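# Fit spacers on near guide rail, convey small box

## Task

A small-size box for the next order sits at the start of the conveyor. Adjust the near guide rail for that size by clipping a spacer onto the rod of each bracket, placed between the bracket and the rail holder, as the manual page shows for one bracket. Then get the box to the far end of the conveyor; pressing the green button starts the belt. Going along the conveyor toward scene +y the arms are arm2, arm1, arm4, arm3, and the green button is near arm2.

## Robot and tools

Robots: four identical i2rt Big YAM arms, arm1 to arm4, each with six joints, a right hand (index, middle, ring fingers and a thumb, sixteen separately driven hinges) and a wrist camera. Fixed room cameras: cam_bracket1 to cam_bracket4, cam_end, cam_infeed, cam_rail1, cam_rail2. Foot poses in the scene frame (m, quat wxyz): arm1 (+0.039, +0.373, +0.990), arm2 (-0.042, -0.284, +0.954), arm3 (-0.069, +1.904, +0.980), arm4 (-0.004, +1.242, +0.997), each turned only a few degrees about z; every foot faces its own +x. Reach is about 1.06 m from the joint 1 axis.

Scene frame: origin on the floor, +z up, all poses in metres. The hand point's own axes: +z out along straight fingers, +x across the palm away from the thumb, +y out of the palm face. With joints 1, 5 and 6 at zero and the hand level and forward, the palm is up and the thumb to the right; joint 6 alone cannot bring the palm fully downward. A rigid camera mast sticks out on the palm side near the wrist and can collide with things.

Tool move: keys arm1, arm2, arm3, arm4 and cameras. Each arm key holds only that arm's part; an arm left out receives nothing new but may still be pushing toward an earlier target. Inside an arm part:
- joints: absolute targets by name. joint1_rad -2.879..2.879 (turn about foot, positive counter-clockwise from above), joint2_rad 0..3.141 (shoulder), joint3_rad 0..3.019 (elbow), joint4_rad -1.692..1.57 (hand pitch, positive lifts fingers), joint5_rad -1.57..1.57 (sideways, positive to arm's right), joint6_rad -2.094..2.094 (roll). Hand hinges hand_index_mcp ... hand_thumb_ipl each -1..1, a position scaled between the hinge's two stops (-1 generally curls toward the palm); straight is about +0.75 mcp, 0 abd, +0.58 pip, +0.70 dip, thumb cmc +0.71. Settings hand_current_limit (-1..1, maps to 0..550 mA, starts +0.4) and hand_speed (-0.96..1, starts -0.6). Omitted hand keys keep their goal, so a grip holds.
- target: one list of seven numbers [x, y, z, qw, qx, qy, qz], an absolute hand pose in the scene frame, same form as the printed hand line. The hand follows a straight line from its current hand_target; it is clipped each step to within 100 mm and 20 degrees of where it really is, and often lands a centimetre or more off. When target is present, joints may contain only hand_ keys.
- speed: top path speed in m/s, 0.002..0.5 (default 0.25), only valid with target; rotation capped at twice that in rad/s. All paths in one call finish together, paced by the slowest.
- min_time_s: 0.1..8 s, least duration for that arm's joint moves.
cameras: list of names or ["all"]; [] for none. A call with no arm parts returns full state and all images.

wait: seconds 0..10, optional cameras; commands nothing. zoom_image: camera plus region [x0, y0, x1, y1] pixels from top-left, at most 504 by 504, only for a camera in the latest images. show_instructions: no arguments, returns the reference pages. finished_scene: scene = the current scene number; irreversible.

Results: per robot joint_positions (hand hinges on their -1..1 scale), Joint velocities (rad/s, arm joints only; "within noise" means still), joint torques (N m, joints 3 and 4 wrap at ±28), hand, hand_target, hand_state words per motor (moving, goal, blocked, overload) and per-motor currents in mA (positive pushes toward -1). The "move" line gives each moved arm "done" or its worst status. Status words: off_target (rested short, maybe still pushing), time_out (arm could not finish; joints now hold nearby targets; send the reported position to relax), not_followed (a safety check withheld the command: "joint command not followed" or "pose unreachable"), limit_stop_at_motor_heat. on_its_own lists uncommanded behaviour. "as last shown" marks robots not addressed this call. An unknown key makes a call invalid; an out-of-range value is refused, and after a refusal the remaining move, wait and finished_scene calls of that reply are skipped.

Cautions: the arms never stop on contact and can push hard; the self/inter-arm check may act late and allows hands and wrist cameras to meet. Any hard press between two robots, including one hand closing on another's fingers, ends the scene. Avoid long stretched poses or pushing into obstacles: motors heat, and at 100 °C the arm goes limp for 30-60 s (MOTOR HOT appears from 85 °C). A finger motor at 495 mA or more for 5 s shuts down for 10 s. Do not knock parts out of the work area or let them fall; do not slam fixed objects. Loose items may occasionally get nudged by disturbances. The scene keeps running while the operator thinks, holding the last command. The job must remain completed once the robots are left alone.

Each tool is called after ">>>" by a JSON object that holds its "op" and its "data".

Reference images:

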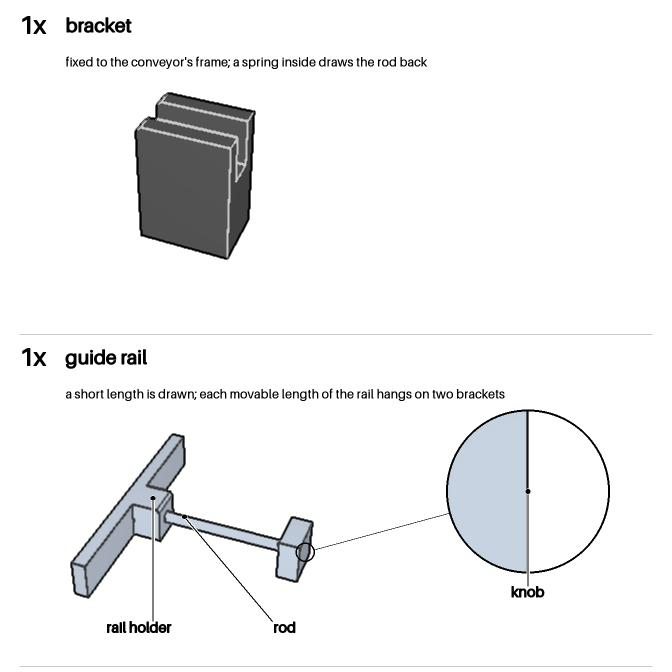

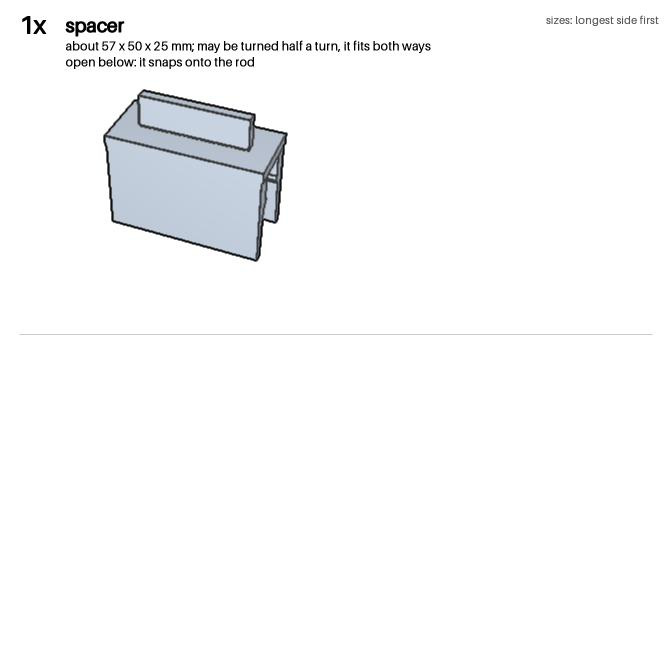

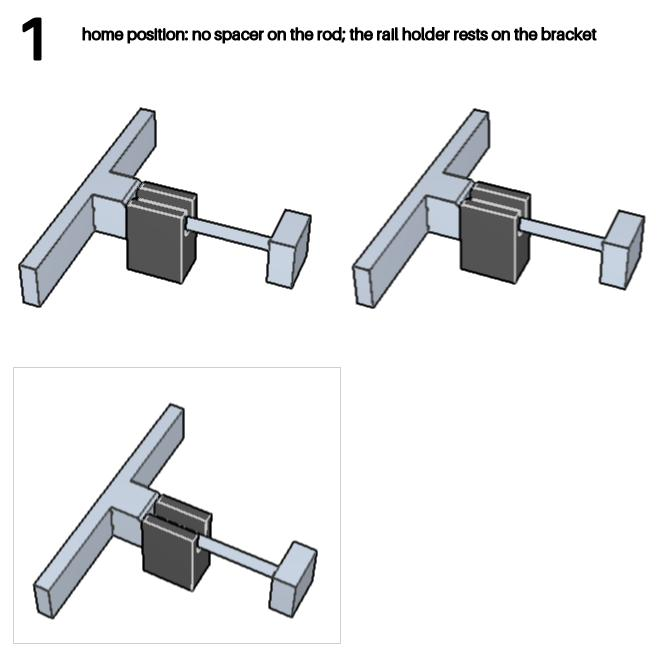

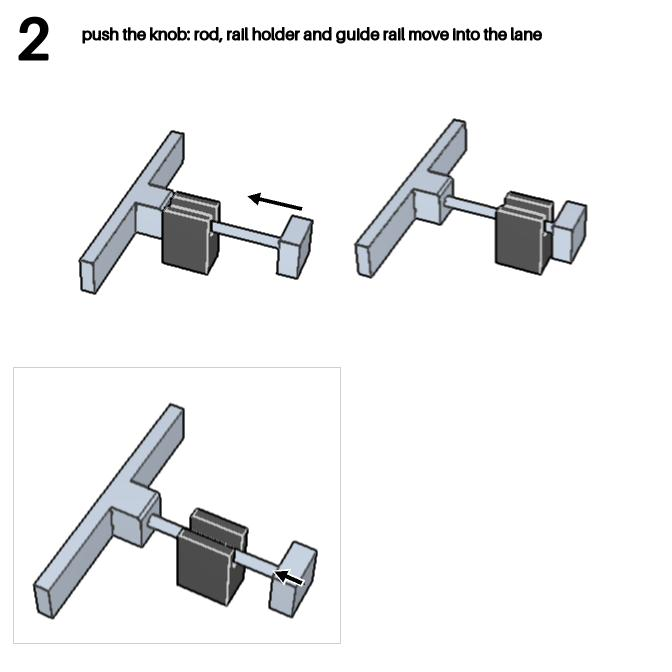

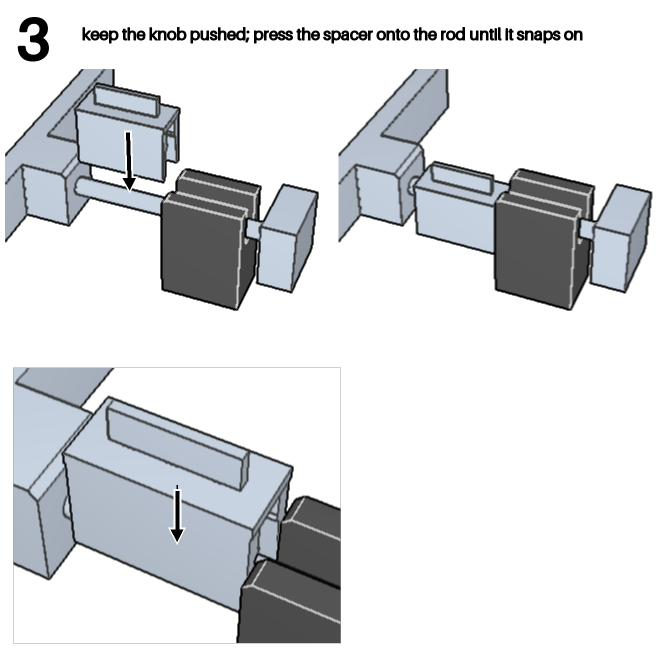

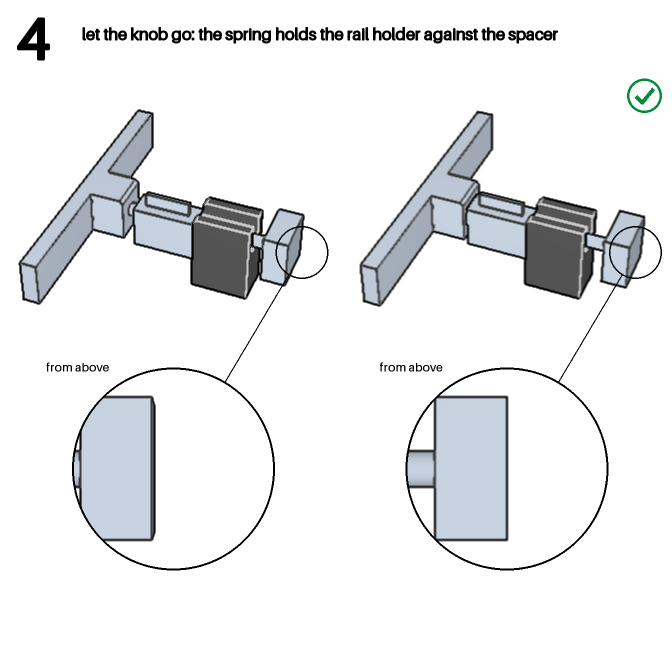

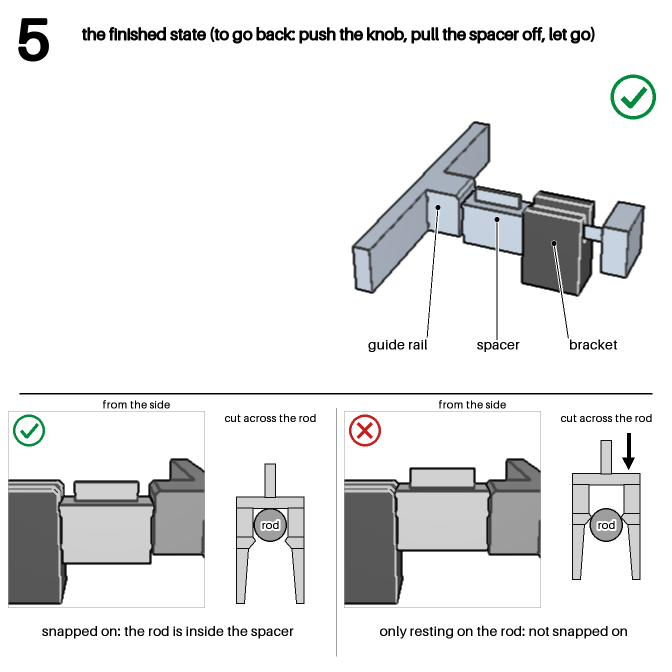

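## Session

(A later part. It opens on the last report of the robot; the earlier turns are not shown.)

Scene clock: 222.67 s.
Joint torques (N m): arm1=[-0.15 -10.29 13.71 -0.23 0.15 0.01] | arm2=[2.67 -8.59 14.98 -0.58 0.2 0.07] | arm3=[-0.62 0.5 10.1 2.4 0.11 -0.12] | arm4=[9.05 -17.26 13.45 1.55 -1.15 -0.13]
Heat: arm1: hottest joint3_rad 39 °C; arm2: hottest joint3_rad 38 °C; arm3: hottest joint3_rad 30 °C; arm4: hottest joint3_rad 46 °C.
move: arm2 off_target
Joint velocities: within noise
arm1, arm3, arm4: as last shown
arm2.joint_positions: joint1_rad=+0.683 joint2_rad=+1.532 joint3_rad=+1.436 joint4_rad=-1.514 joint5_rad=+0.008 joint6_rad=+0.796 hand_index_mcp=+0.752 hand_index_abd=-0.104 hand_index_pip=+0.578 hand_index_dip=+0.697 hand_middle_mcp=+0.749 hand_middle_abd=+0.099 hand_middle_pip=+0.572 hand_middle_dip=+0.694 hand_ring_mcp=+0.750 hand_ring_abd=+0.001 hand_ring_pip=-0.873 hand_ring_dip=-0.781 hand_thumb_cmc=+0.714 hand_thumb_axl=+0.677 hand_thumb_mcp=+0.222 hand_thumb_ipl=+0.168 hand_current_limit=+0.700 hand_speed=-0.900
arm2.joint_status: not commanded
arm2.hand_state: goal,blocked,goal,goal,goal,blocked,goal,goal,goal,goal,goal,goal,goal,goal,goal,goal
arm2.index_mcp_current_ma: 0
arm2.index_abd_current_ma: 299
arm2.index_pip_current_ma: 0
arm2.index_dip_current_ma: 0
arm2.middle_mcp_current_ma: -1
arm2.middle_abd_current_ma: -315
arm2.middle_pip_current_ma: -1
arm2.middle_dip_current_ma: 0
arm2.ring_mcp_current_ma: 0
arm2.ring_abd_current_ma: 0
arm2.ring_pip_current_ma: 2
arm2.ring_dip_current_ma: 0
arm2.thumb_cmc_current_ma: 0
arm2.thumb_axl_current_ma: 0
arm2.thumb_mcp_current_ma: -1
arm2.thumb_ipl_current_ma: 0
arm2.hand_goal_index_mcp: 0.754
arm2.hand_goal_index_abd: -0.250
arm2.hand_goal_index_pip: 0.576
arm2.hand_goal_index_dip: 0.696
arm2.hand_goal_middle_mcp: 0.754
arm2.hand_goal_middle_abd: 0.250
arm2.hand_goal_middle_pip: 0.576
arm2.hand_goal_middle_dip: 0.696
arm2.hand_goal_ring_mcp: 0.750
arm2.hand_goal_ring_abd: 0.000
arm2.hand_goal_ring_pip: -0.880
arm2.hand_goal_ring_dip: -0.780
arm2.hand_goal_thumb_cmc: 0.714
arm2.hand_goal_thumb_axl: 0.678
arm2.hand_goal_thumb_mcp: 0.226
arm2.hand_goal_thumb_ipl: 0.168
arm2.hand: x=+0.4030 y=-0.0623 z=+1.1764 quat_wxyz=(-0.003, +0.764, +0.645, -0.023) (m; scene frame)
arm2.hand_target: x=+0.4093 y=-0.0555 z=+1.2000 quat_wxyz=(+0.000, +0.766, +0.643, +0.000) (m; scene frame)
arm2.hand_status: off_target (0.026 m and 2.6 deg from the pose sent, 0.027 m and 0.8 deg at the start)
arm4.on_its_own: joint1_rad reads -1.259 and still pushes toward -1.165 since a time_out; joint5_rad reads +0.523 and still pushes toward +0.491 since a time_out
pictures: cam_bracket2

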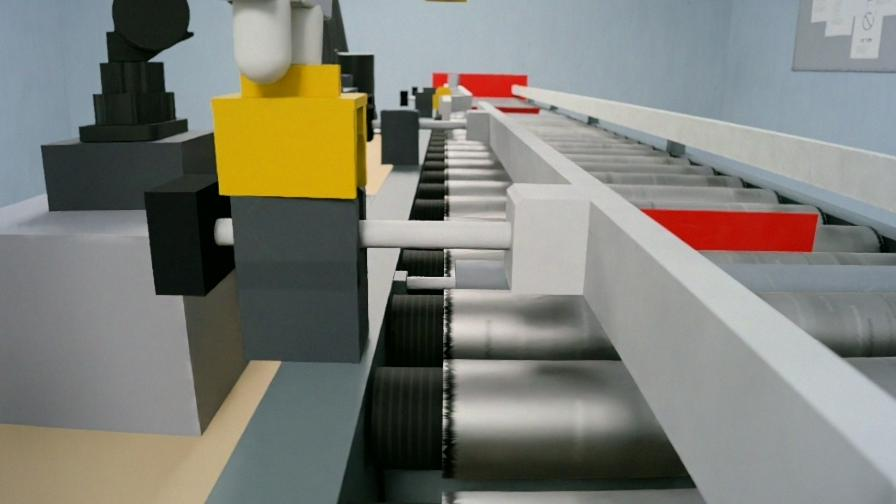

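>>> {"op": "move", "data": {"arm2": {"joints": {"hand_index_abd": 0.11, "hand_middle_abd": -0.11}}}}

>>> {"op": "move", "data": {"arm2": {"target": [0.4200, -0.0480, 1.2150, 0, 0.7071, 0.7071, 0], "speed": 0.06}, "cameras": ["cam_bracket2", "arm2_cam_wrist"]}}

>>> {"op": "zoom_image", "data": {"camera": "cam_bracket2", "region": [195, 50, 395, 210]}}

>>> {"op": "zoom_image", "data": {"camera": "arm2_cam_wrist", "region": [210, 0, 430, 200]}}

Scene clock: 227.77 s.
Joint torques (N m): arm1=[0.09 -10.46 13.87 -0.27 0.15 0.02] | arm2=[2.37 -7.06 15.13 -0.47 0.19 0.1] | arm3=[-0.62 0.56 10.1 2.39 0.1 -0.12] | arm4=[9.35 -17.38 13.44 1.57 -1.14 -0.15]
Heat: arm1: hottest joint3_rad 39 °C; arm2: hottest joint3_rad 38 °C; arm3: hottest joint3_rad 30 °C; arm4: hottest joint3_rad 46 °C.
move: arm2 done
Joint velocities: within noise
arm1, arm3, arm4: as last shown
arm2.joint_positions: joint1_rad=+0.683 joint2_rad=+1.532 joint3_rad=+1.436 joint4_rad=-1.514 joint5_rad=+0.008 joint6_rad=+0.796 hand_index_mcp=+0.752 hand_index_abd=+0.105 hand_index_pip=+0.578 hand_index_dip=+0.697 hand_middle_mcp=+0.750 hand_middle_abd=-0.106 hand_middle_pip=+0.573 hand_middle_dip=+0.694 hand_ring_mcp=+0.750 hand_ring_abd=+0.001 hand_ring_pip=-0.873 hand_ring_dip=-0.781 hand_thumb_cmc=+0.714 hand_thumb_axl=+0.677 hand_thumb_mcp=+0.222 hand_thumb_ipl=+0.168 hand_current_limit=+0.700 hand_speed=-0.900
arm2.joint_status: all done
arm2.hand_state: goal,goal,goal,goal,goal,goal,goal,goal,goal,goal,goal,goal,goal,goal,goal,goal
arm2.index_mcp_current_ma: 0
arm2.index_abd_current_ma: -1
arm2.index_pip_current_ma: 0
arm2.index_dip_current_ma: 0
arm2.middle_mcp_current_ma: -1
arm2.middle_abd_current_ma: 1
arm2.middle_pip_current_ma: 0
arm2.middle_dip_current_ma: 0
arm2.ring_mcp_current_ma: 0
arm2.ring_abd_current_ma: 0
arm2.ring_pip_current_ma: 2
arm2.ring_dip_current_ma: 0
arm2.thumb_cmc_current_ma: 0
arm2.thumb_axl_current_ma: 0
arm2.thumb_mcp_current_ma: -1
arm2.thumb_ipl_current_ma: 0
arm2.hand_goal_index_mcp: 0.754
arm2.hand_goal_index_abd: 0.110
arm2.hand_goal_index_pip: 0.576
arm2.hand_goal_index_dip: 0.696
arm2.hand_goal_middle_mcp: 0.754
arm2.hand_goal_middle_abd: -0.110
arm2.hand_goal_middle_pip: 0.576
arm2.hand_goal_middle_dip: 0.696
arm2.hand_goal_ring_mcp: 0.750
arm2.hand_goal_ring_abd: 0.000
arm2.hand_goal_ring_pip: -0.880
arm2.hand_goal_ring_dip: -0.780
arm2.hand_goal_thumb_cmc: 0.714
arm2.hand_goal_thumb_axl: 0.678
arm2.hand_goal_thumb_mcp: 0.226
arm2.hand_goal_thumb_ipl: 0.168
arm2.hand: x=+0.4030 y=-0.0623 z=+1.1764 quat_wxyz=(-0.003, +0.764, +0.645, -0.023) (m; scene frame)
arm2.hand_target: x=+0.4093 y=-0.0555 z=+1.2000 quat_wxyz=(+0.000, +0.766, +0.643, +0.000) (m; scene frame)
arm2.hand_status: not commanded
arm4.on_its_own: joint1_rad reads -1.259 and still pushes toward -1.165 since a time_out; joint5_rad reads +0.523 and still pushes toward +0.491 since a time_out
pictures: none

Scene clock: 229.83 s.
Joint torques (N m): arm1=[-0.15 -10.64 13.79 -0.2 0.16 0.02] | arm2=[0.79 -9.88 15.1 -0.14 0.18 -0.21] | arm3=[-0.62 0.56 10.1 2.39 0.1 -0.12] | arm4=[9.29 -17.2 13.44 1.59 -1.14 -0.14]
Heat: arm1: hottest joint3_rad 39 °C; arm2: hottest joint3_rad 39 °C; arm3: hottest joint3_rad 30 °C; arm4: hottest joint3_rad 46 °C.
move: arm2 off_target
Joint velocities: within noise
arm1, arm3, arm4: as last shown
arm2.joint_positions: joint1_rad=+0.679 joint2_rad=+1.528 joint3_rad=+1.472 joint4_rad=-1.553 joint5_rad=+0.010 joint6_rad=+0.627 hand_index_mcp=+0.752 hand_index_abd=+0.105 hand_index_pip=+0.578 hand_index_dip=+0.697 hand_middle_mcp=+0.750 hand_middle_abd=-0.106 hand_middle_pip=+0.573 hand_middle_dip=+0.694 hand_ring_mcp=+0.750 hand_ring_abd=+0.001 hand_ring_pip=-0.873 hand_ring_dip=-0.781 hand_thumb_cmc=+0.714 hand_thumb_axl=+0.677 hand_thumb_mcp=+0.222 hand_thumb_ipl=+0.168 hand_current_limit=+0.700 hand_speed=-0.900
arm2.joint_status: not commanded
arm2.hand_state: goal,goal,goal,goal,goal,goal,goal,goal,goal,goal,goal,goal,goal,goal,goal,goal
arm2.index_mcp_current_ma: 0
arm2.index_abd_current_ma: -1
arm2.index_pip_current_ma: 0
arm2.index_dip_current_ma: 0
arm2.middle_mcp_current_ma: -1
arm2.middle_abd_current_ma: 0
arm2.middle_pip_current_ma: 0
arm2.middle_dip_current_ma: 0
arm2.ring_mcp_current_ma: 0
arm2.ring_abd_current_ma: 0
arm2.ring_pip_current_ma: 2
arm2.ring_dip_current_ma: 0
arm2.thumb_cmc_current_ma: 0
arm2.thumb_axl_current_ma: 0
arm2.thumb_mcp_current_ma: -1
arm2.thumb_ipl_current_ma: 0
arm2.hand_goal_index_mcp: 0.754
arm2.hand_goal_index_abd: 0.110
arm2.hand_goal_index_pip: 0.576
arm2.hand_goal_index_dip: 0.696
arm2.hand_goal_middle_mcp: 0.754
arm2.hand_goal_middle_abd: -0.110
arm2.hand_goal_middle_pip: 0.576
arm2.hand_goal_middle_dip: 0.696
arm2.hand_goal_ring_mcp: 0.750
arm2.hand_goal_ring_abd: 0.000
arm2.hand_goal_ring_pip: -0.880
arm2.hand_goal_ring_dip: -0.780
arm2.hand_goal_thumb_cmc: 0.714
arm2.hand_goal_thumb_axl: 0.678
arm2.hand_goal_thumb_mcp: 0.226
arm2.hand_goal_thumb_ipl: 0.168
arm2.hand: x=+0.4091 y=-0.0505 z=+1.1911 quat_wxyz=(-0.004, +0.708, +0.705, -0.022) (m; scene frame)
arm2.hand_target: x=+0.4191 y=-0.0485 z=+1.2150 quat_wxyz=(+0.000, +0.707, +0.707, +0.000) (m; scene frame)
arm2.hand_status: off_target (0.026 m and 2.6 deg from the pose sent, 0.045 m and 10.0 deg at the start)
arm4.on_its_own: joint1_rad reads -1.259 and still pushes toward -1.165 since a time_out; joint5_rad reads +0.523 and still pushes toward +0.491 since a time_out
pictures: arm2_cam_wrist, cam_bracket2

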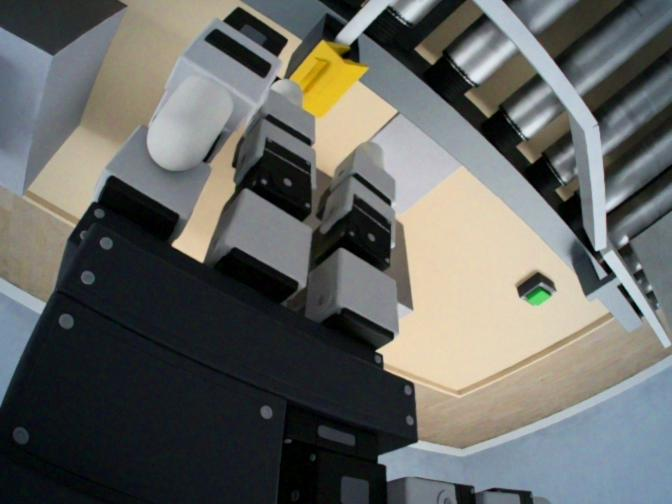

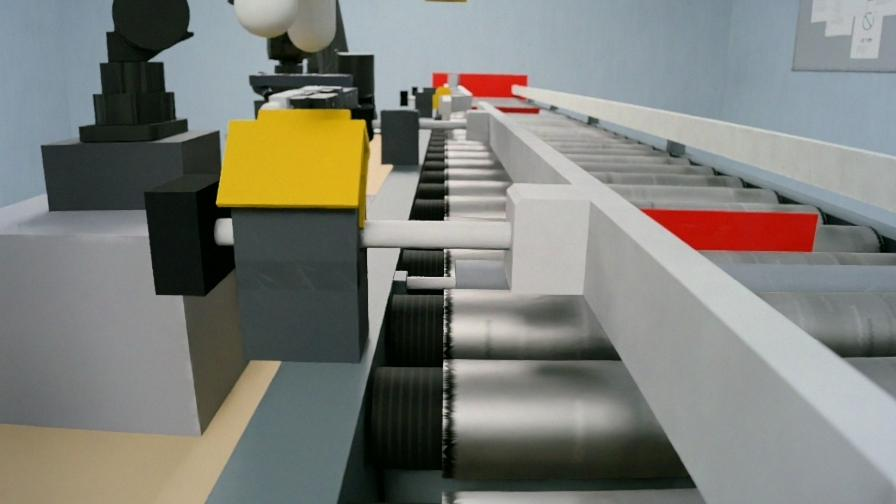

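Scaled by 2.520 from the camera's 896x504 image, which has a finer 1280x720 frame.

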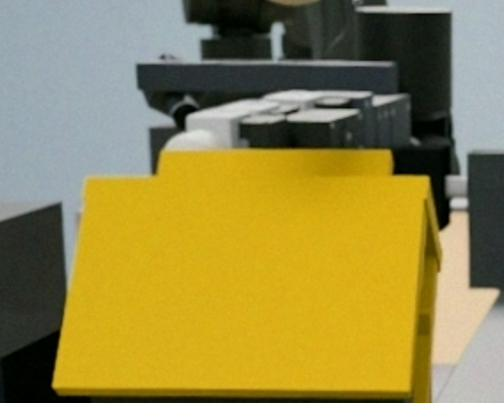

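Scaled by 2.291 from the camera's 672x504 image, which has a finer 960x720 frame.

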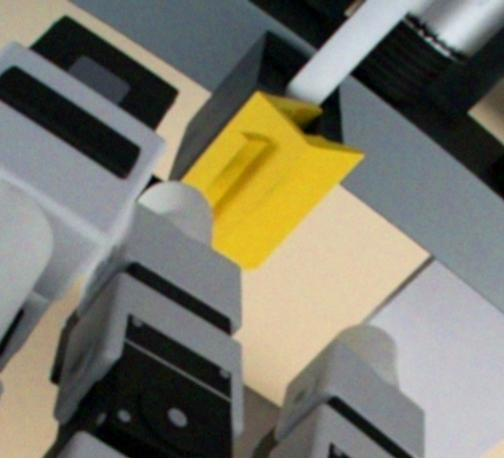

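>>> {"op": "move", "data": {"arm2": {"target": [0.4100, 0.0180, 1.1720, 0.153, 0.690, 0.690, -0.153], "speed": 0.08}, "cameras": ["cam_bracket2", "arm2_cam_wrist", "cam_rail1"]}}

>>> {"op": "zoom_image", "data": {"camera": "arm2_cam_wrist", "region": [210, 0, 430, 200]}}

Scene clock: 238.90 s.
Joint torques (N m): arm1=[-0.32 -10.4 13.76 -0.28 0.12 0.02] | arm2=[2.37 -9 14.35 -1.22 0.57 0.08] | arm3=[-0.62 0.56 10.1 2.39 0.1 -0.12] | arm4=[9.17 -17.38 13.42 1.57 -1.15 -0.15]
Heat: arm1: hottest joint3_rad 39 °C; arm2: hottest joint3_rad 40 °C; arm3: hottest joint3_rad 30 °C; arm4: hottest joint3_rad 46 °C.
move: arm2 off_target
Joint velocities: within noise
arm1, arm3, arm4: as last shown
arm2.joint_positions: joint1_rad=+0.886 joint2_rad=+1.757 joint3_rad=+1.606 joint4_rad=-1.698 joint5_rad=+0.311 joint6_rad=+0.854 hand_index_mcp=+0.752 hand_index_abd=+0.105 hand_index_pip=+0.578 hand_index_dip=+0.697 hand_middle_mcp=+0.750 hand_middle_abd=-0.108 hand_middle_pip=+0.573 hand_middle_dip=+0.694 hand_ring_mcp=+0.750 hand_ring_abd=+0.001 hand_ring_pip=-0.873 hand_ring_dip=-0.781 hand_thumb_cmc=+0.714 hand_thumb_axl=+0.677 hand_thumb_mcp=+0.222 hand_thumb_ipl=+0.168 hand_current_limit=+0.700 hand_speed=-0.900
arm2.joint_status: not commanded
arm2.hand_state: goal,goal,goal,goal,goal,goal,goal,goal,goal,goal,goal,goal,goal,goal,goal,goal
arm2.index_mcp_current_ma: 0
arm2.index_abd_current_ma: -1
arm2.index_pip_current_ma: 0
arm2.index_dip_current_ma: 0
arm2.middle_mcp_current_ma: -1
arm2.middle_abd_current_ma: 0
arm2.middle_pip_current_ma: 0
arm2.middle_dip_current_ma: 0
arm2.ring_mcp_current_ma: 0
arm2.ring_abd_current_ma: 0
arm2.ring_pip_current_ma: 2
arm2.ring_dip_current_ma: 0
arm2.thumb_cmc_current_ma: 0
arm2.thumb_axl_current_ma: 0
arm2.thumb_mcp_current_ma: -1
arm2.thumb_ipl_current_ma: 0
arm2.hand_goal_index_mcp: 0.754
arm2.hand_goal_index_abd: 0.110
arm2.hand_goal_index_pip: 0.576
arm2.hand_goal_index_dip: 0.696
arm2.hand_goal_middle_mcp: 0.754
arm2.hand_goal_middle_abd: -0.110
arm2.hand_goal_middle_pip: 0.576
arm2.hand_goal_middle_dip: 0.696
arm2.hand_goal_ring_mcp: 0.750
arm2.hand_goal_ring_abd: 0.000
arm2.hand_goal_ring_pip: -0.880
arm2.hand_goal_ring_dip: -0.780
arm2.hand_goal_thumb_cmc: 0.714
arm2.hand_goal_thumb_axl: 0.678
arm2.hand_goal_thumb_mcp: 0.226
arm2.hand_goal_thumb_ipl: 0.168
arm2.hand: x=+0.4031 y=+0.0074 z=+1.1654 quat_wxyz=(+0.155, +0.685, +0.700, -0.130) (m; scene frame)
arm2.hand_target: x=+0.4096 y=+0.0174 z=+1.1714 quat_wxyz=(+0.157, +0.689, +0.697, -0.123) (m; scene frame)
arm2.hand_status: off_target (0.014 m and 2.9 deg from the pose sent, 0.071 m and 23.6 deg at the start; a joint's target at an end of its range on 37 of 97 steps)
arm4.on_its_own: joint1_rad reads -1.259 and still pushes toward -1.165 since a time_out; joint5_rad reads +0.523 and still pushes toward +0.491 since a time_out
pictures: arm2_cam_wrist, cam_bracket2, cam_rail1

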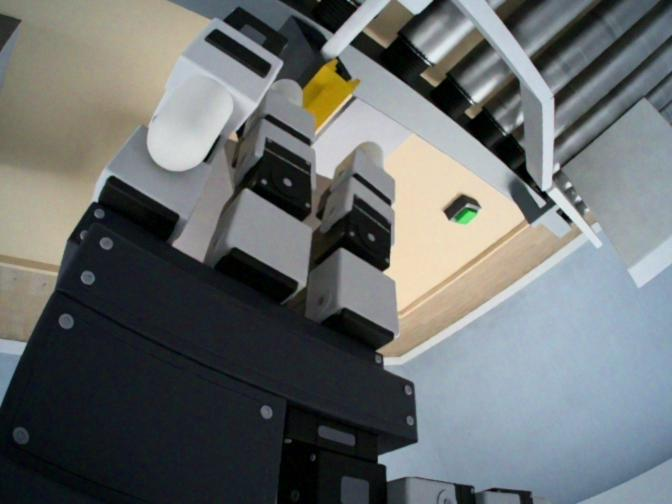

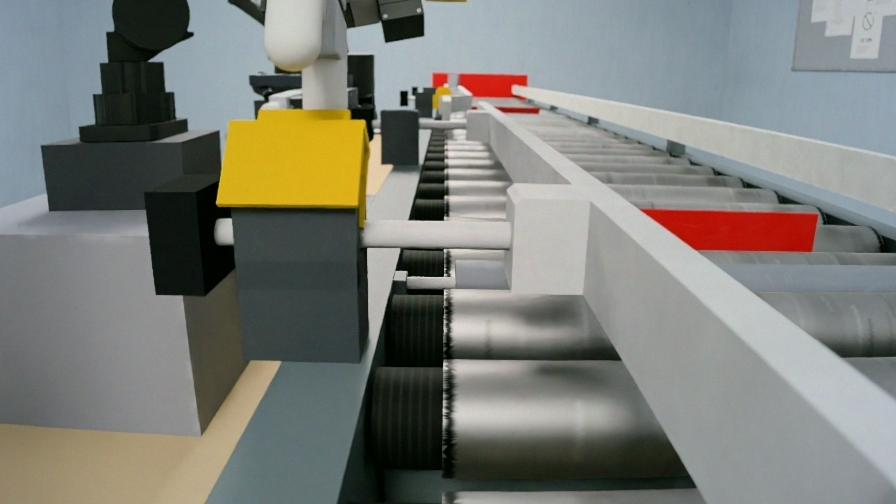

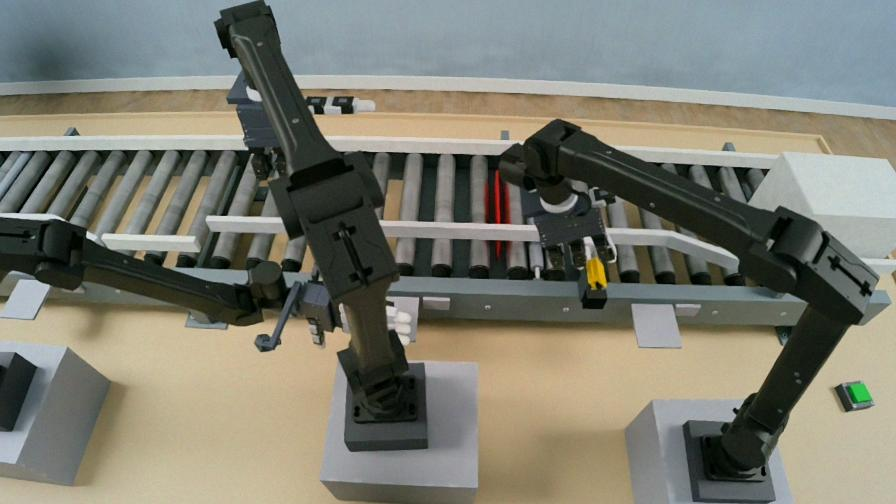

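Scaled by 2.291 from the camera's 672x504 image, which has a finer 960x720 frame.

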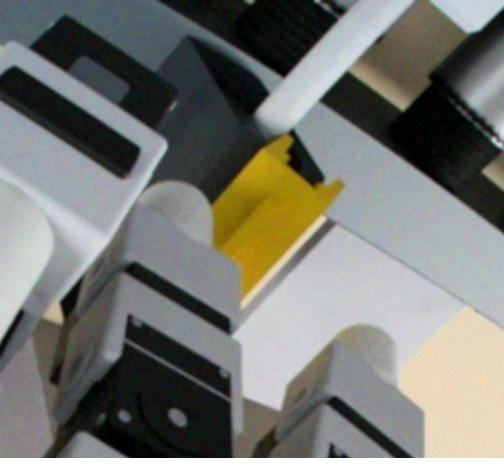

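>>> {"op": "move", "data": {"arm2": {"target": [0.4130, 0.0240, 1.1620, 0.153, 0.690, 0.690, -0.153], "speed": 0.05, "joints": {"hand_index_abd": 0.15, "hand_middle_abd": -0.15, "hand_speed": -0.7}}}}

>>> {"op": "move", "data": {"arm2": {"target": [0.4120, 0.0160, 1.1450, 0.153, 0.690, 0.690, -0.153], "speed": 0.05}, "cameras": ["cam_bracket2", "arm2_cam_wrist"]}}

>>> {"op": "zoom_image", "data": {"camera": "arm2_cam_wrist", "region": [210, 0, 430, 200]}}

>>> {"op": "zoom_image", "data": {"camera": "cam_bracket2", "region": [195, 50, 395, 210]}}

Scene clock: 240.27 s.
Joint torques (N m): arm1=[0.15 -10.34 13.86 -0.24 0.13 0.02] | arm2=[2.55 -9.58 14.13 -0.95 0.39 0.16] | arm3=[-0.67 0.5 10.09 2.39 0.11 -0.12] | arm4=[9.23 -17.2 13.39 1.59 -1.15 -0.15]
Heat: arm1: hottest joint3_rad 39 °C; arm2: hottest joint3_rad 40 °C; arm3: hottest joint3_rad 30 °C; arm4: hottest joint3_rad 46 °C.
move: arm2 off_target
Joint velocities: within noise
arm1, arm3, arm4: as last shown
arm2.joint_positions: joint1_rad=+0.887 joint2_rad=+1.785 joint3_rad=+1.622 joint4_rad=-1.698 joint5_rad=+0.311 joint6_rad=+0.861 hand_index_mcp=+0.752 hand_index_abd=+0.141 hand_index_pip=+0.578 hand_index_dip=+0.697 hand_middle_mcp=+0.750 hand_middle_abd=-0.148 hand_middle_pip=+0.573 hand_middle_dip=+0.694 hand_ring_mcp=+0.750 hand_ring_abd=+0.001 hand_ring_pip=-0.873 hand_ring_dip=-0.781 hand_thumb_cmc=+0.714 hand_thumb_axl=+0.677 hand_thumb_mcp=+0.222 hand_thumb_ipl=+0.168 hand_current_limit=+0.700 hand_speed=-0.700
arm2.joint_status: all done
arm2.hand_state: goal,goal,goal,goal,goal,goal,goal,goal,goal,goal,goal,goal,goal,goal,goal,goal
arm2.index_mcp_current_ma: 0
arm2.index_abd_current_ma: -2
arm2.index_pip_current_ma: 0
arm2.index_dip_current_ma: 0
arm2.middle_mcp_current_ma: -1
arm2.middle_abd_current_ma: 0
arm2.middle_pip_current_ma: 0
arm2.middle_dip_current_ma: 0
arm2.ring_mcp_current_ma: 0
arm2.ring_abd_current_ma: 0
arm2.ring_pip_current_ma: 2
arm2.ring_dip_current_ma: 0
arm2.thumb_cmc_current_ma: 0
arm2.thumb_axl_current_ma: 0
arm2.thumb_mcp_current_ma: -1
arm2.thumb_ipl_current_ma: 0
arm2.hand_goal_index_mcp: 0.754
arm2.hand_goal_index_abd: 0.150
arm2.hand_goal_index_pip: 0.576
arm2.hand_goal_index_dip: 0.696
arm2.hand_goal_middle_mcp: 0.754
arm2.hand_goal_middle_abd: -0.150
arm2.hand_goal_middle_pip: 0.576
arm2.hand_goal_middle_dip: 0.696
arm2.hand_goal_ring_mcp: 0.750
arm2.hand_goal_ring_abd: 0.000
arm2.hand_goal_ring_pip: -0.880
arm2.hand_goal_ring_dip: -0.780
arm2.hand_goal_thumb_cmc: 0.714
arm2.hand_goal_thumb_axl: 0.678
arm2.hand_goal_thumb_mcp: 0.226
arm2.hand_goal_thumb_ipl: 0.168
arm2.hand: x=+0.4072 y=+0.0120 z=+1.1570 quat_wxyz=(+0.156, +0.686, +0.698, -0.136) (m; scene frame)
arm2.hand_target: x=+0.4125 y=+0.0236 z=+1.1615 quat_wxyz=(+0.156, +0.689, +0.696, -0.129) (m; scene frame)
arm2.hand_status: off_target (0.014 m and 2.2 deg from the pose sent, 0.019 m and 2.9 deg at the start; a joint's target at an end of its range on 34 of 34 steps)
arm4.on_its_own: joint1_rad reads -1.259 and still pushes toward -1.165 since a time_out; joint5_rad reads +0.523 and still pushes toward +0.491 since a time_out
pictures: none

Scene clock: 241.27 s.
Joint torques (N m): arm1=[-0.03 -10.58 13.78 -0.34 0.17 0.04] | arm2=[1.38 -9.05 11.9 -1.05 0.32 0.14] | arm3=[-0.67 0.56 10.1 2.4 0.11 -0.12] | arm4=[9.23 -17.26 13.42 1.55 -1.15 -0.15]
Heat: arm1: hottest joint3_rad 39 °C; arm2: hottest joint3_rad 40 °C; arm3: hottest joint3_rad 30 °C; arm4: hottest joint3_rad 46 °C.
move: arm2 done
Joint velocities: within noise
arm1, arm3, arm4: as last shown
arm2.joint_positions: joint1_rad=+0.887 joint2_rad=+1.804 joint3_rad=+1.622 joint4_rad=-1.698 joint5_rad=+0.307 joint6_rad=+0.864 hand_index_mcp=+0.752 hand_index_abd=+0.141 hand_index_pip=+0.578 hand_index_dip=+0.697 hand_middle_mcp=+0.750 hand_middle_abd=-0.148 hand_middle_pip=+0.573 hand_middle_dip=+0.694 hand_ring_mcp=+0.750 hand_ring_abd=+0.001 hand_ring_pip=-0.873 hand_ring_dip=-0.781 hand_thumb_cmc=+0.714 hand_thumb_axl=+0.677 hand_thumb_mcp=+0.222 hand_thumb_ipl=+0.168 hand_current_limit=+0.700 hand_speed=-0.700
arm2.joint_status: not commanded
arm2.hand_state: goal,goal,goal,goal,goal,goal,goal,goal,goal,goal,goal,goal,goal,goal,goal,goal
arm2.index_mcp_current_ma: 0
arm2.index_abd_current_ma: -2
arm2.index_pip_current_ma: 0
arm2.index_dip_current_ma: 0
arm2.middle_mcp_current_ma: -1
arm2.middle_abd_current_ma: 0
arm2.middle_pip_current_ma: 0
arm2.middle_dip_current_ma: 0
arm2.ring_mcp_current_ma: 0
arm2.ring_abd_current_ma: 0
arm2.ring_pip_current_ma: 2
arm2.ring_dip_current_ma: 0
arm2.thumb_cmc_current_ma: 0
arm2.thumb_axl_current_ma: 0
arm2.thumb_mcp_current_ma: -1
arm2.thumb_ipl_current_ma: 0
arm2.hand_goal_index_mcp: 0.754
arm2.hand_goal_index_abd: 0.150
arm2.hand_goal_index_pip: 0.576
arm2.hand_goal_index_dip: 0.696
arm2.hand_goal_middle_mcp: 0.754
arm2.hand_goal_middle_abd: -0.150
arm2.hand_goal_middle_pip: 0.576
arm2.hand_goal_middle_dip: 0.696
arm2.hand_goal_ring_mcp: 0.750
arm2.hand_goal_ring_abd: 0.000
arm2.hand_goal_ring_pip: -0.880
arm2.hand_goal_ring_dip: -0.780
arm2.hand_goal_thumb_cmc: 0.714
arm2.hand_goal_thumb_axl: 0.678
arm2.hand_goal_thumb_mcp: 0.226
arm2.hand_goal_thumb_ipl: 0.168
arm2.hand: x=+0.4075 y=+0.0130 z=+1.1475 quat_wxyz=(+0.154, +0.685, +0.697, -0.145) (m; scene frame)
arm2.hand_target: x=+0.4118 y=+0.0159 z=+1.1446 quat_wxyz=(+0.154, +0.690, +0.692, -0.149) (m; scene frame)
arm2.hand_status: done (0.006 m and 1.3 deg from the pose sent, 0.014 m and 2.2 deg at the start; a joint's target at an end of its range on 28 of 30 steps)
arm4.on_its_own: joint1_rad reads -1.259 and still pushes toward -1.165 since a time_out; joint5_rad reads +0.523 and still pushes toward +0.491 since a time_out
pictures: arm2_cam_wrist, cam_bracket2

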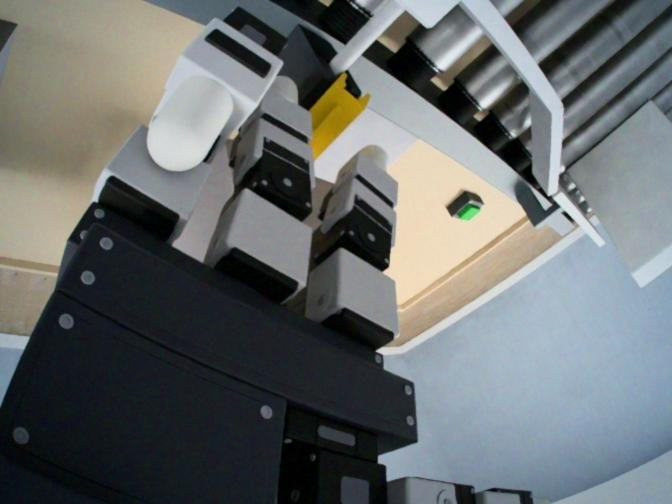

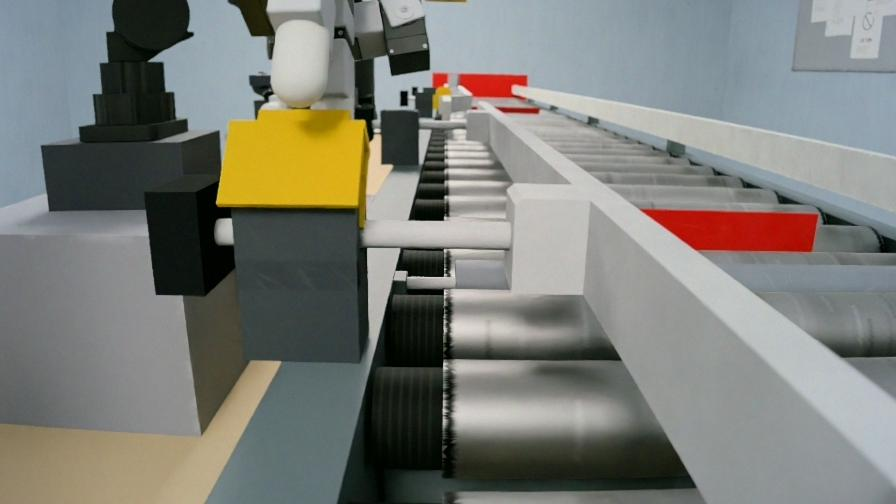

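Scaled by 2.291 from the camera's 672x504 image, which has a finer 960x720 frame.

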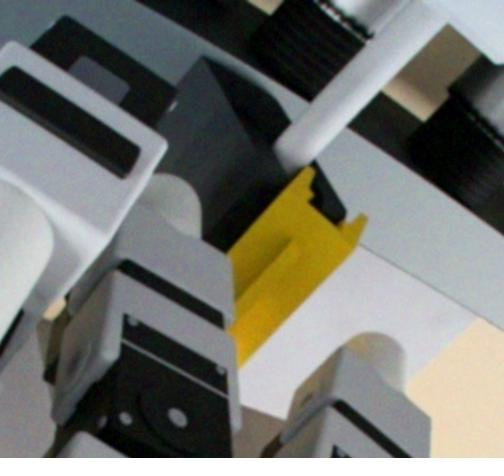

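Scaled by 2.520 from the camera's 896x504 image, which has a finer 1280x720 frame.

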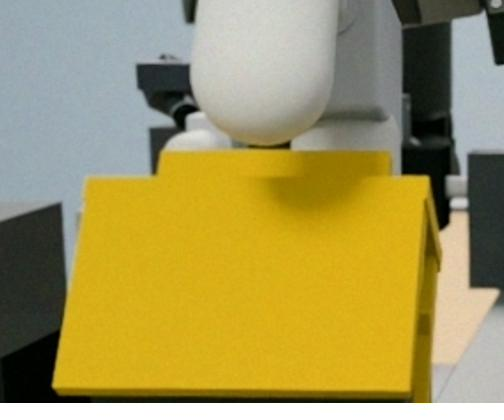

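>>> {"op": "move", "data": {"arm2": {"target": [0.4120, 0.0080, 1.1310, 0.153, 0.690, 0.690, -0.153], "speed": 0.05}, "cameras": ["cam_bracket2", "arm2_cam_wrist"]}}

>>> {"op": "zoom_image", "data": {"camera": "arm2_cam_wrist", "region": [210, 0, 430, 200]}}

>>> {"op": "zoom_image", "data": {"camera": "cam_bracket2", "region": [195, 50, 395, 210]}}

Scene clock: 242.37 s.
Joint torques (N m): arm1=[-0.21 -10.7 13.75 -0.28 0.13 -0.01] | arm2=[1.73 -10.34 9.51 -0.09 0.35 0.06] | arm3=[-0.67 0.5 10.1 2.4 0.11 -0.12] | arm4=[9.17 -17.38 13.44 1.59 -1.15 -0.15]
Heat: arm1: hottest joint3_rad 39 °C; arm2: hottest joint3_rad 40 °C; arm3: hottest joint3_rad 30 °C; arm4: hottest joint3_rad 46 °C.
move: arm2 off_target
Joint velocities: within noise
arm1.joint_positions: joint1_rad=+0.426 joint2_rad=+1.393 joint3_rad=+1.504 joint4_rad=-1.689 joint5_rad=-0.005 joint6_rad=+0.512 hand_index_mcp=+0.748 hand_index_abd=-0.008 hand_index_pip=+0.574 hand_index_dip=+0.696 hand_middle_mcp=+0.753 hand_middle_abd=+0.012 hand_middle_pip=+0.576 hand_middle_dip=+0.696 hand_ring_mcp=+0.749 hand_ring_abd=+0.001 hand_ring_pip=-0.884 hand_ring_dip=-0.780 hand_thumb_cmc=+0.713 hand_thumb_axl=+0.677 hand_thumb_mcp=+0.223 hand_thumb_ipl=+0.168 hand_current_limit=+0.700 hand_speed=-0.600
arm1.joint_status: not commanded
arm1.hand_state: goal,blocked,goal,goal,goal,blocked,goal,goal,goal,goal,goal,goal,goal,goal,goal,goal
arm1.index_mcp_current_ma: -1
arm1.index_abd_current_ma: 225
arm1.index_pip_current_ma: 0
arm1.index_dip_current_ma: 0
arm1.middle_mcp_current_ma: 0
arm1.middle_abd_current_ma: -214
arm1.middle_pip_current_ma: 0
arm1.middle_dip_current_ma: 0
arm1.ring_mcp_current_ma: 0
arm1.ring_abd_current_ma: 0
arm1.ring_pip_current_ma: 1
arm1.ring_dip_current_ma: 0
arm1.thumb_cmc_current_ma: 0
arm1.thumb_axl_current_ma: 0
arm1.thumb_mcp_current_ma: 0
arm1.thumb_ipl_current_ma: 0
arm1.hand_goal_index_mcp: 0.754
arm1.hand_goal_index_abd: -0.150
arm1.hand_goal_index_pip: 0.576
arm1.hand_goal_index_dip: 0.696
arm1.hand_goal_middle_mcp: 0.754
arm1.hand_goal_middle_abd: 0.150
arm1.hand_goal_middle_pip: 0.576
arm1.hand_goal_middle_dip: 0.696
arm1.hand_goal_ring_mcp: 0.750
arm1.hand_goal_ring_abd: 0.000
arm1.hand_goal_ring_pip: -0.890
arm1.hand_goal_ring_dip: -0.780
arm1.hand_goal_thumb_cmc: 0.714
arm1.hand_goal_thumb_axl: 0.678
arm1.hand_goal_thumb_mcp: 0.226
arm1.hand_goal_thumb_ipl: 0.168
arm1.hand: x=+0.4720 y=+0.5491 z=+1.2986 quat_wxyz=(-0.001, +0.707, +0.707, -0.005) (m; scene frame)
arm1.hand_target: x=+0.4792 y=+0.5526 z=+1.3195 quat_wxyz=(+0.006, +0.707, +0.707, +0.014) (m; scene frame)
arm1.hand_status: not commanded
arm2.joint_positions: joint1_rad=+0.881 joint2_rad=+1.804 joint3_rad=+1.611 joint4_rad=-1.687 joint5_rad=+0.307 joint6_rad=+0.864 hand_index_mcp=+0.752 hand_index_abd=+0.141 hand_index_pip=+0.578 hand_index_dip=+0.697 hand_middle_mcp=+0.750 hand_middle_abd=-0.148 hand_middle_pip=+0.573 hand_middle_dip=+0.694 hand_ring_mcp=+0.750 hand_ring_abd=+0.001 hand_ring_pip=-0.873 hand_ring_dip=-0.781 hand_thumb_cmc=+0.714 hand_thumb_axl=+0.677 hand_thumb_mcp=+0.222 hand_thumb_ipl=+0.168 hand_current_limit=+0.700 hand_speed=-0.700
arm2.joint_status: not commanded
arm2.hand_state: goal,goal,goal,goal,goal,goal,goal,goal,goal,goal,goal,goal,goal,goal,goal,goal
arm2.index_mcp_current_ma: 0
arm2.index_abd_current_ma: -2
arm2.index_pip_current_ma: 0
arm2.index_dip_current_ma: 0
arm2.middle_mcp_current_ma: -1
arm2.middle_abd_current_ma: 0
arm2.middle_pip_current_ma: 0
arm2.middle_dip_current_ma: 0
arm2.ring_mcp_current_ma: 0
arm2.ring_abd_current_ma: 0
arm2.ring_pip_current_ma: 2
arm2.ring_dip_current_ma: 0
arm2.thumb_cmc_current_ma: 0
arm2.thumb_axl_current_ma: 0
arm2.thumb_mcp_current_ma: -1
arm2.thumb_ipl_current_ma: 0
arm2.hand_goal_index_mcp: 0.754
arm2.hand_goal_index_abd: 0.150
arm2.hand_goal_index_pip: 0.576
arm2.hand_goal_index_dip: 0.696
arm2.hand_goal_middle_mcp: 0.754
arm2.hand_goal_middle_abd: -0.150
arm2.hand_goal_middle_pip: 0.576
arm2.hand_goal_middle_dip: 0.696
arm2.hand_goal_ring_mcp: 0.750
arm2.hand_goal_ring_abd: 0.000
arm2.hand_goal_ring_pip: -0.880
arm2.hand_goal_ring_dip: -0.780
arm2.hand_goal_thumb_cmc: 0.714
arm2.hand_goal_thumb_axl: 0.678
arm2.hand_goal_thumb_mcp: 0.226
arm2.hand_goal_thumb_ipl: 0.168
arm2.hand: x=+0.4085 y=+0.0102 z=+1.1434 quat_wxyz=(+0.154, +0.687, +0.695, -0.145) (m; scene frame)
arm2.hand_target: x=+0.4117 y=+0.0078 z=+1.1310 quat_wxyz=(+0.153, +0.690, +0.690, -0.153) (m; scene frame)
arm2.hand_status: off_target (0.013 m and 1.1 deg from the pose sent, 0.018 m and 1.3 deg at the start)
arm3.joint_positions: joint1_rad=+0.019 joint2_rad=+0.621 joint3_rad=+1.445 joint4_rad=-1.172 joint5_rad=+0.010 joint6_rad=+1.142 hand_index_mcp=+0.755 hand_index_abd=+0.001 hand_index_pip=+0.577 hand_index_dip=+0.696 hand_middle_mcp=+0.755 hand_middle_abd=+0.001 hand_middle_pip=+0.577 hand_middle_dip=+0.696 hand_ring_mcp=+0.755 hand_ring_abd=+0.001 hand_ring_pip=+0.577 hand_ring_dip=+0.696 hand_thumb_cmc=+0.715 hand_thumb_axl=+0.677 hand_thumb_mcp=+0.226 hand_thumb_ipl=+0.168 hand_current_limit=+0.400 hand_speed=-0.600
arm3.joint_status: not commanded
arm3.hand_state: goal,goal,goal,goal,goal,goal,goal,goal,goal,goal,goal,goal,goal,goal,goal,goal
arm3.index_mcp_current_ma: 1
arm3.index_abd_current_ma: 1
arm3.index_pip_current_ma: 1
arm3.index_dip_current_ma: 0
arm3.middle_mcp_current_ma: 1
arm3.middle_abd_current_ma: 1
arm3.middle_pip_current_ma: 1
arm3.middle_dip_current_ma: 0
arm3.ring_mcp_current_ma: 1
arm3.ring_abd_current_ma: 1
arm3.ring_pip_current_ma: 1
arm3.ring_dip_current_ma: 0
arm3.thumb_cmc_current_ma: 1
arm3.thumb_axl_current_ma: -1
arm3.thumb_mcp_current_ma: 0
arm3.thumb_ipl_current_ma: 0
arm3.hand_goal_index_mcp: 0.754
arm3.hand_goal_index_abd: 0.000
arm3.hand_goal_index_pip: 0.576
arm3.hand_goal_index_dip: 0.696
arm3.hand_goal_middle_mcp: 0.754
arm3.hand_goal_middle_abd: 0.000
arm3.hand_goal_middle_pip: 0.576
arm3.hand_goal_middle_dip: 0.696
arm3.hand_goal_ring_mcp: 0.754
arm3.hand_goal_ring_abd: 0.000
arm3.hand_goal_ring_pip: 0.576
arm3.hand_goal_ring_dip: 0.696
arm3.hand_goal_thumb_cmc: 0.714
arm3.hand_goal_thumb_axl: 0.678
arm3.hand_goal_thumb_mcp: 0.226
arm3.hand_goal_thumb_ipl: 0.168
arm3.hand: x=+0.1747 y=+1.8084 z=+1.5973 quat_wxyz=(+0.136, +0.802, +0.159, +0.560) (m; scene frame)
arm3.hand_target: x=+0.1704 y=+1.8085 z=+1.6097 quat_wxyz=(+0.138, +0.794, +0.157, +0.571) (m; scene frame)
arm3.hand_status: not commanded
arm4.joint_positions: joint1_rad=-1.259 joint2_rad=+2.492 joint3_rad=+1.577 joint4_rad=+0.861 joint5_rad=+0.523 joint6_rad=+1.566 hand_index_mcp=+0.725 hand_index_abd=-0.039 hand_index_pip=+0.565 hand_index_dip=+0.695 hand_middle_mcp=+0.755 hand_middle_abd=+0.003 hand_middle_pip=+0.577 hand_middle_dip=+0.696 hand_ring_mcp=+0.755 hand_ring_abd=+0.003 hand_ring_pip=+0.577 hand_ring_dip=+0.696 hand_thumb_cmc=+0.715 hand_thumb_axl=+0.677 hand_thumb_mcp=+0.226 hand_thumb_ipl=+0.168 hand_current_limit=+0.400 hand_speed=-0.600
arm4.joint_status: not commanded
arm4.hand_state: blocked,blocked,goal,goal,goal,goal,goal,goal,goal,goal,goal,goal,goal,goal,goal,goal
arm4.index_mcp_current_ma: -96
arm4.index_abd_current_ma: -107
arm4.index_pip_current_ma: -28
arm4.index_dip_current_ma: -2
arm4.middle_mcp_current_ma: 2
arm4.middle_abd_current_ma: 5
arm4.middle_pip_current_ma: 1
arm4.middle_dip_current_ma: 0
arm4.ring_mcp_current_ma: 2
arm4.ring_abd_current_ma: 6
arm4.ring_pip_current_ma: 1
arm4.ring_dip_current_ma: 0
arm4.thumb_cmc_current_ma: 1
arm4.thumb_axl_current_ma: -1
arm4.thumb_mcp_current_ma: 0
arm4.thumb_ipl_current_ma: -1
arm4.hand_goal_index_mcp: 0.754
arm4.hand_goal_index_abd: 0.000
arm4.hand_goal_index_pip: 0.576
arm4.hand_goal_index_dip: 0.696
arm4.hand_goal_middle_mcp: 0.754
arm4.hand_goal_middle_abd: 0.000
arm4.hand_goal_middle_pip: 0.576
arm4.hand_goal_middle_dip: 0.696
arm4.hand_goal_ring_mcp: 0.754
arm4.hand_goal_ring_abd: 0.000
arm4.hand_goal_ring_pip: 0.576
arm4.hand_goal_ring_dip: 0.696
arm4.hand_goal_thumb_cmc: 0.714
arm4.hand_goal_thumb_axl: 0.678
arm4.hand_goal_thumb_mcp: 0.226
arm4.hand_goal_thumb_ipl: 0.168
arm4.on_its_own: joint1_rad reads -1.259 and still pushes toward -1.165 since a time_out; joint5_rad reads +0.523 and still pushes toward +0.491 since a time_out
arm4.hand: x=+0.1475 y=+0.4622 z=+0.9695 quat_wxyz=(+0.522, +0.483, -0.539, +0.451) (m; scene frame)
arm4.hand_target: x=+0.2366 y=+0.4557 z=+0.9906 quat_wxyz=(+0.499, +0.502, -0.502, +0.497) (m; scene frame)
arm4.hand_status: not commanded
pictures: arm2_cam_wrist, cam_bracket2

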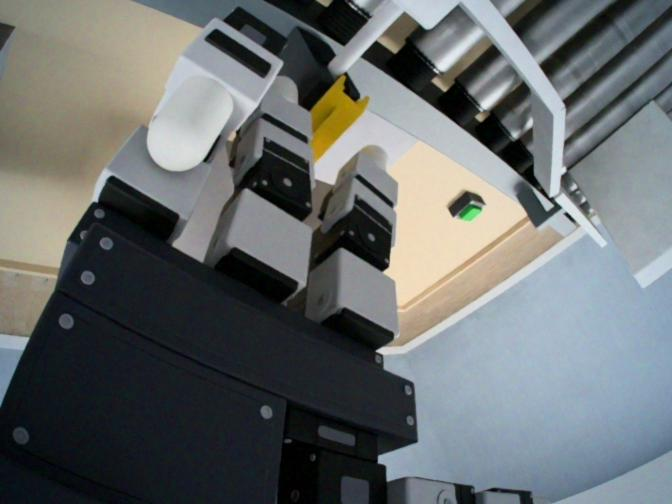

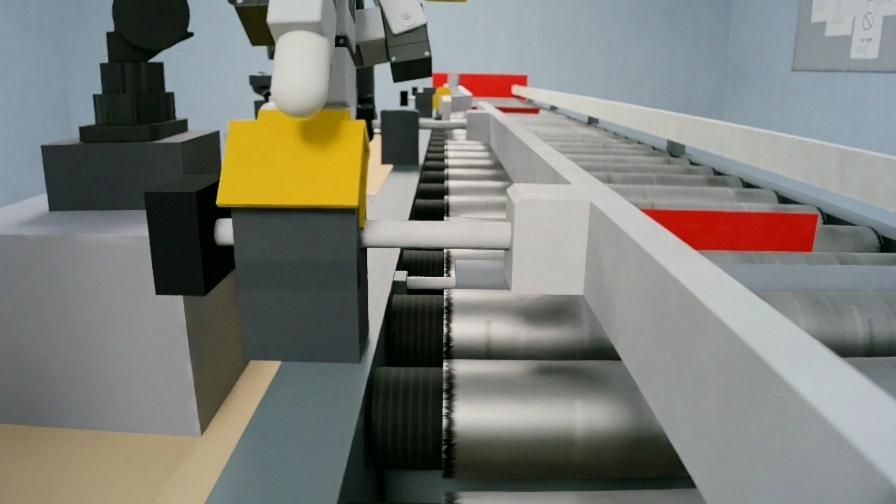

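Scaled by 2.291 from the camera's 672x504 image, which has a finer 960x720 frame.

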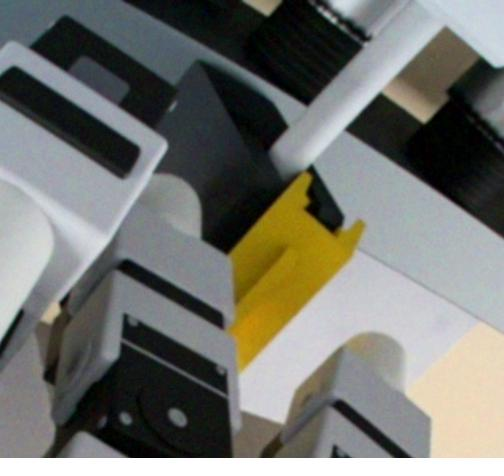

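Scaled by 2.520 from the camera's 896x504 image, which has a finer 1280x720 frame.

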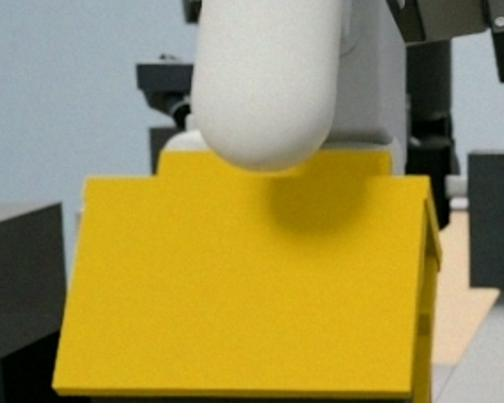

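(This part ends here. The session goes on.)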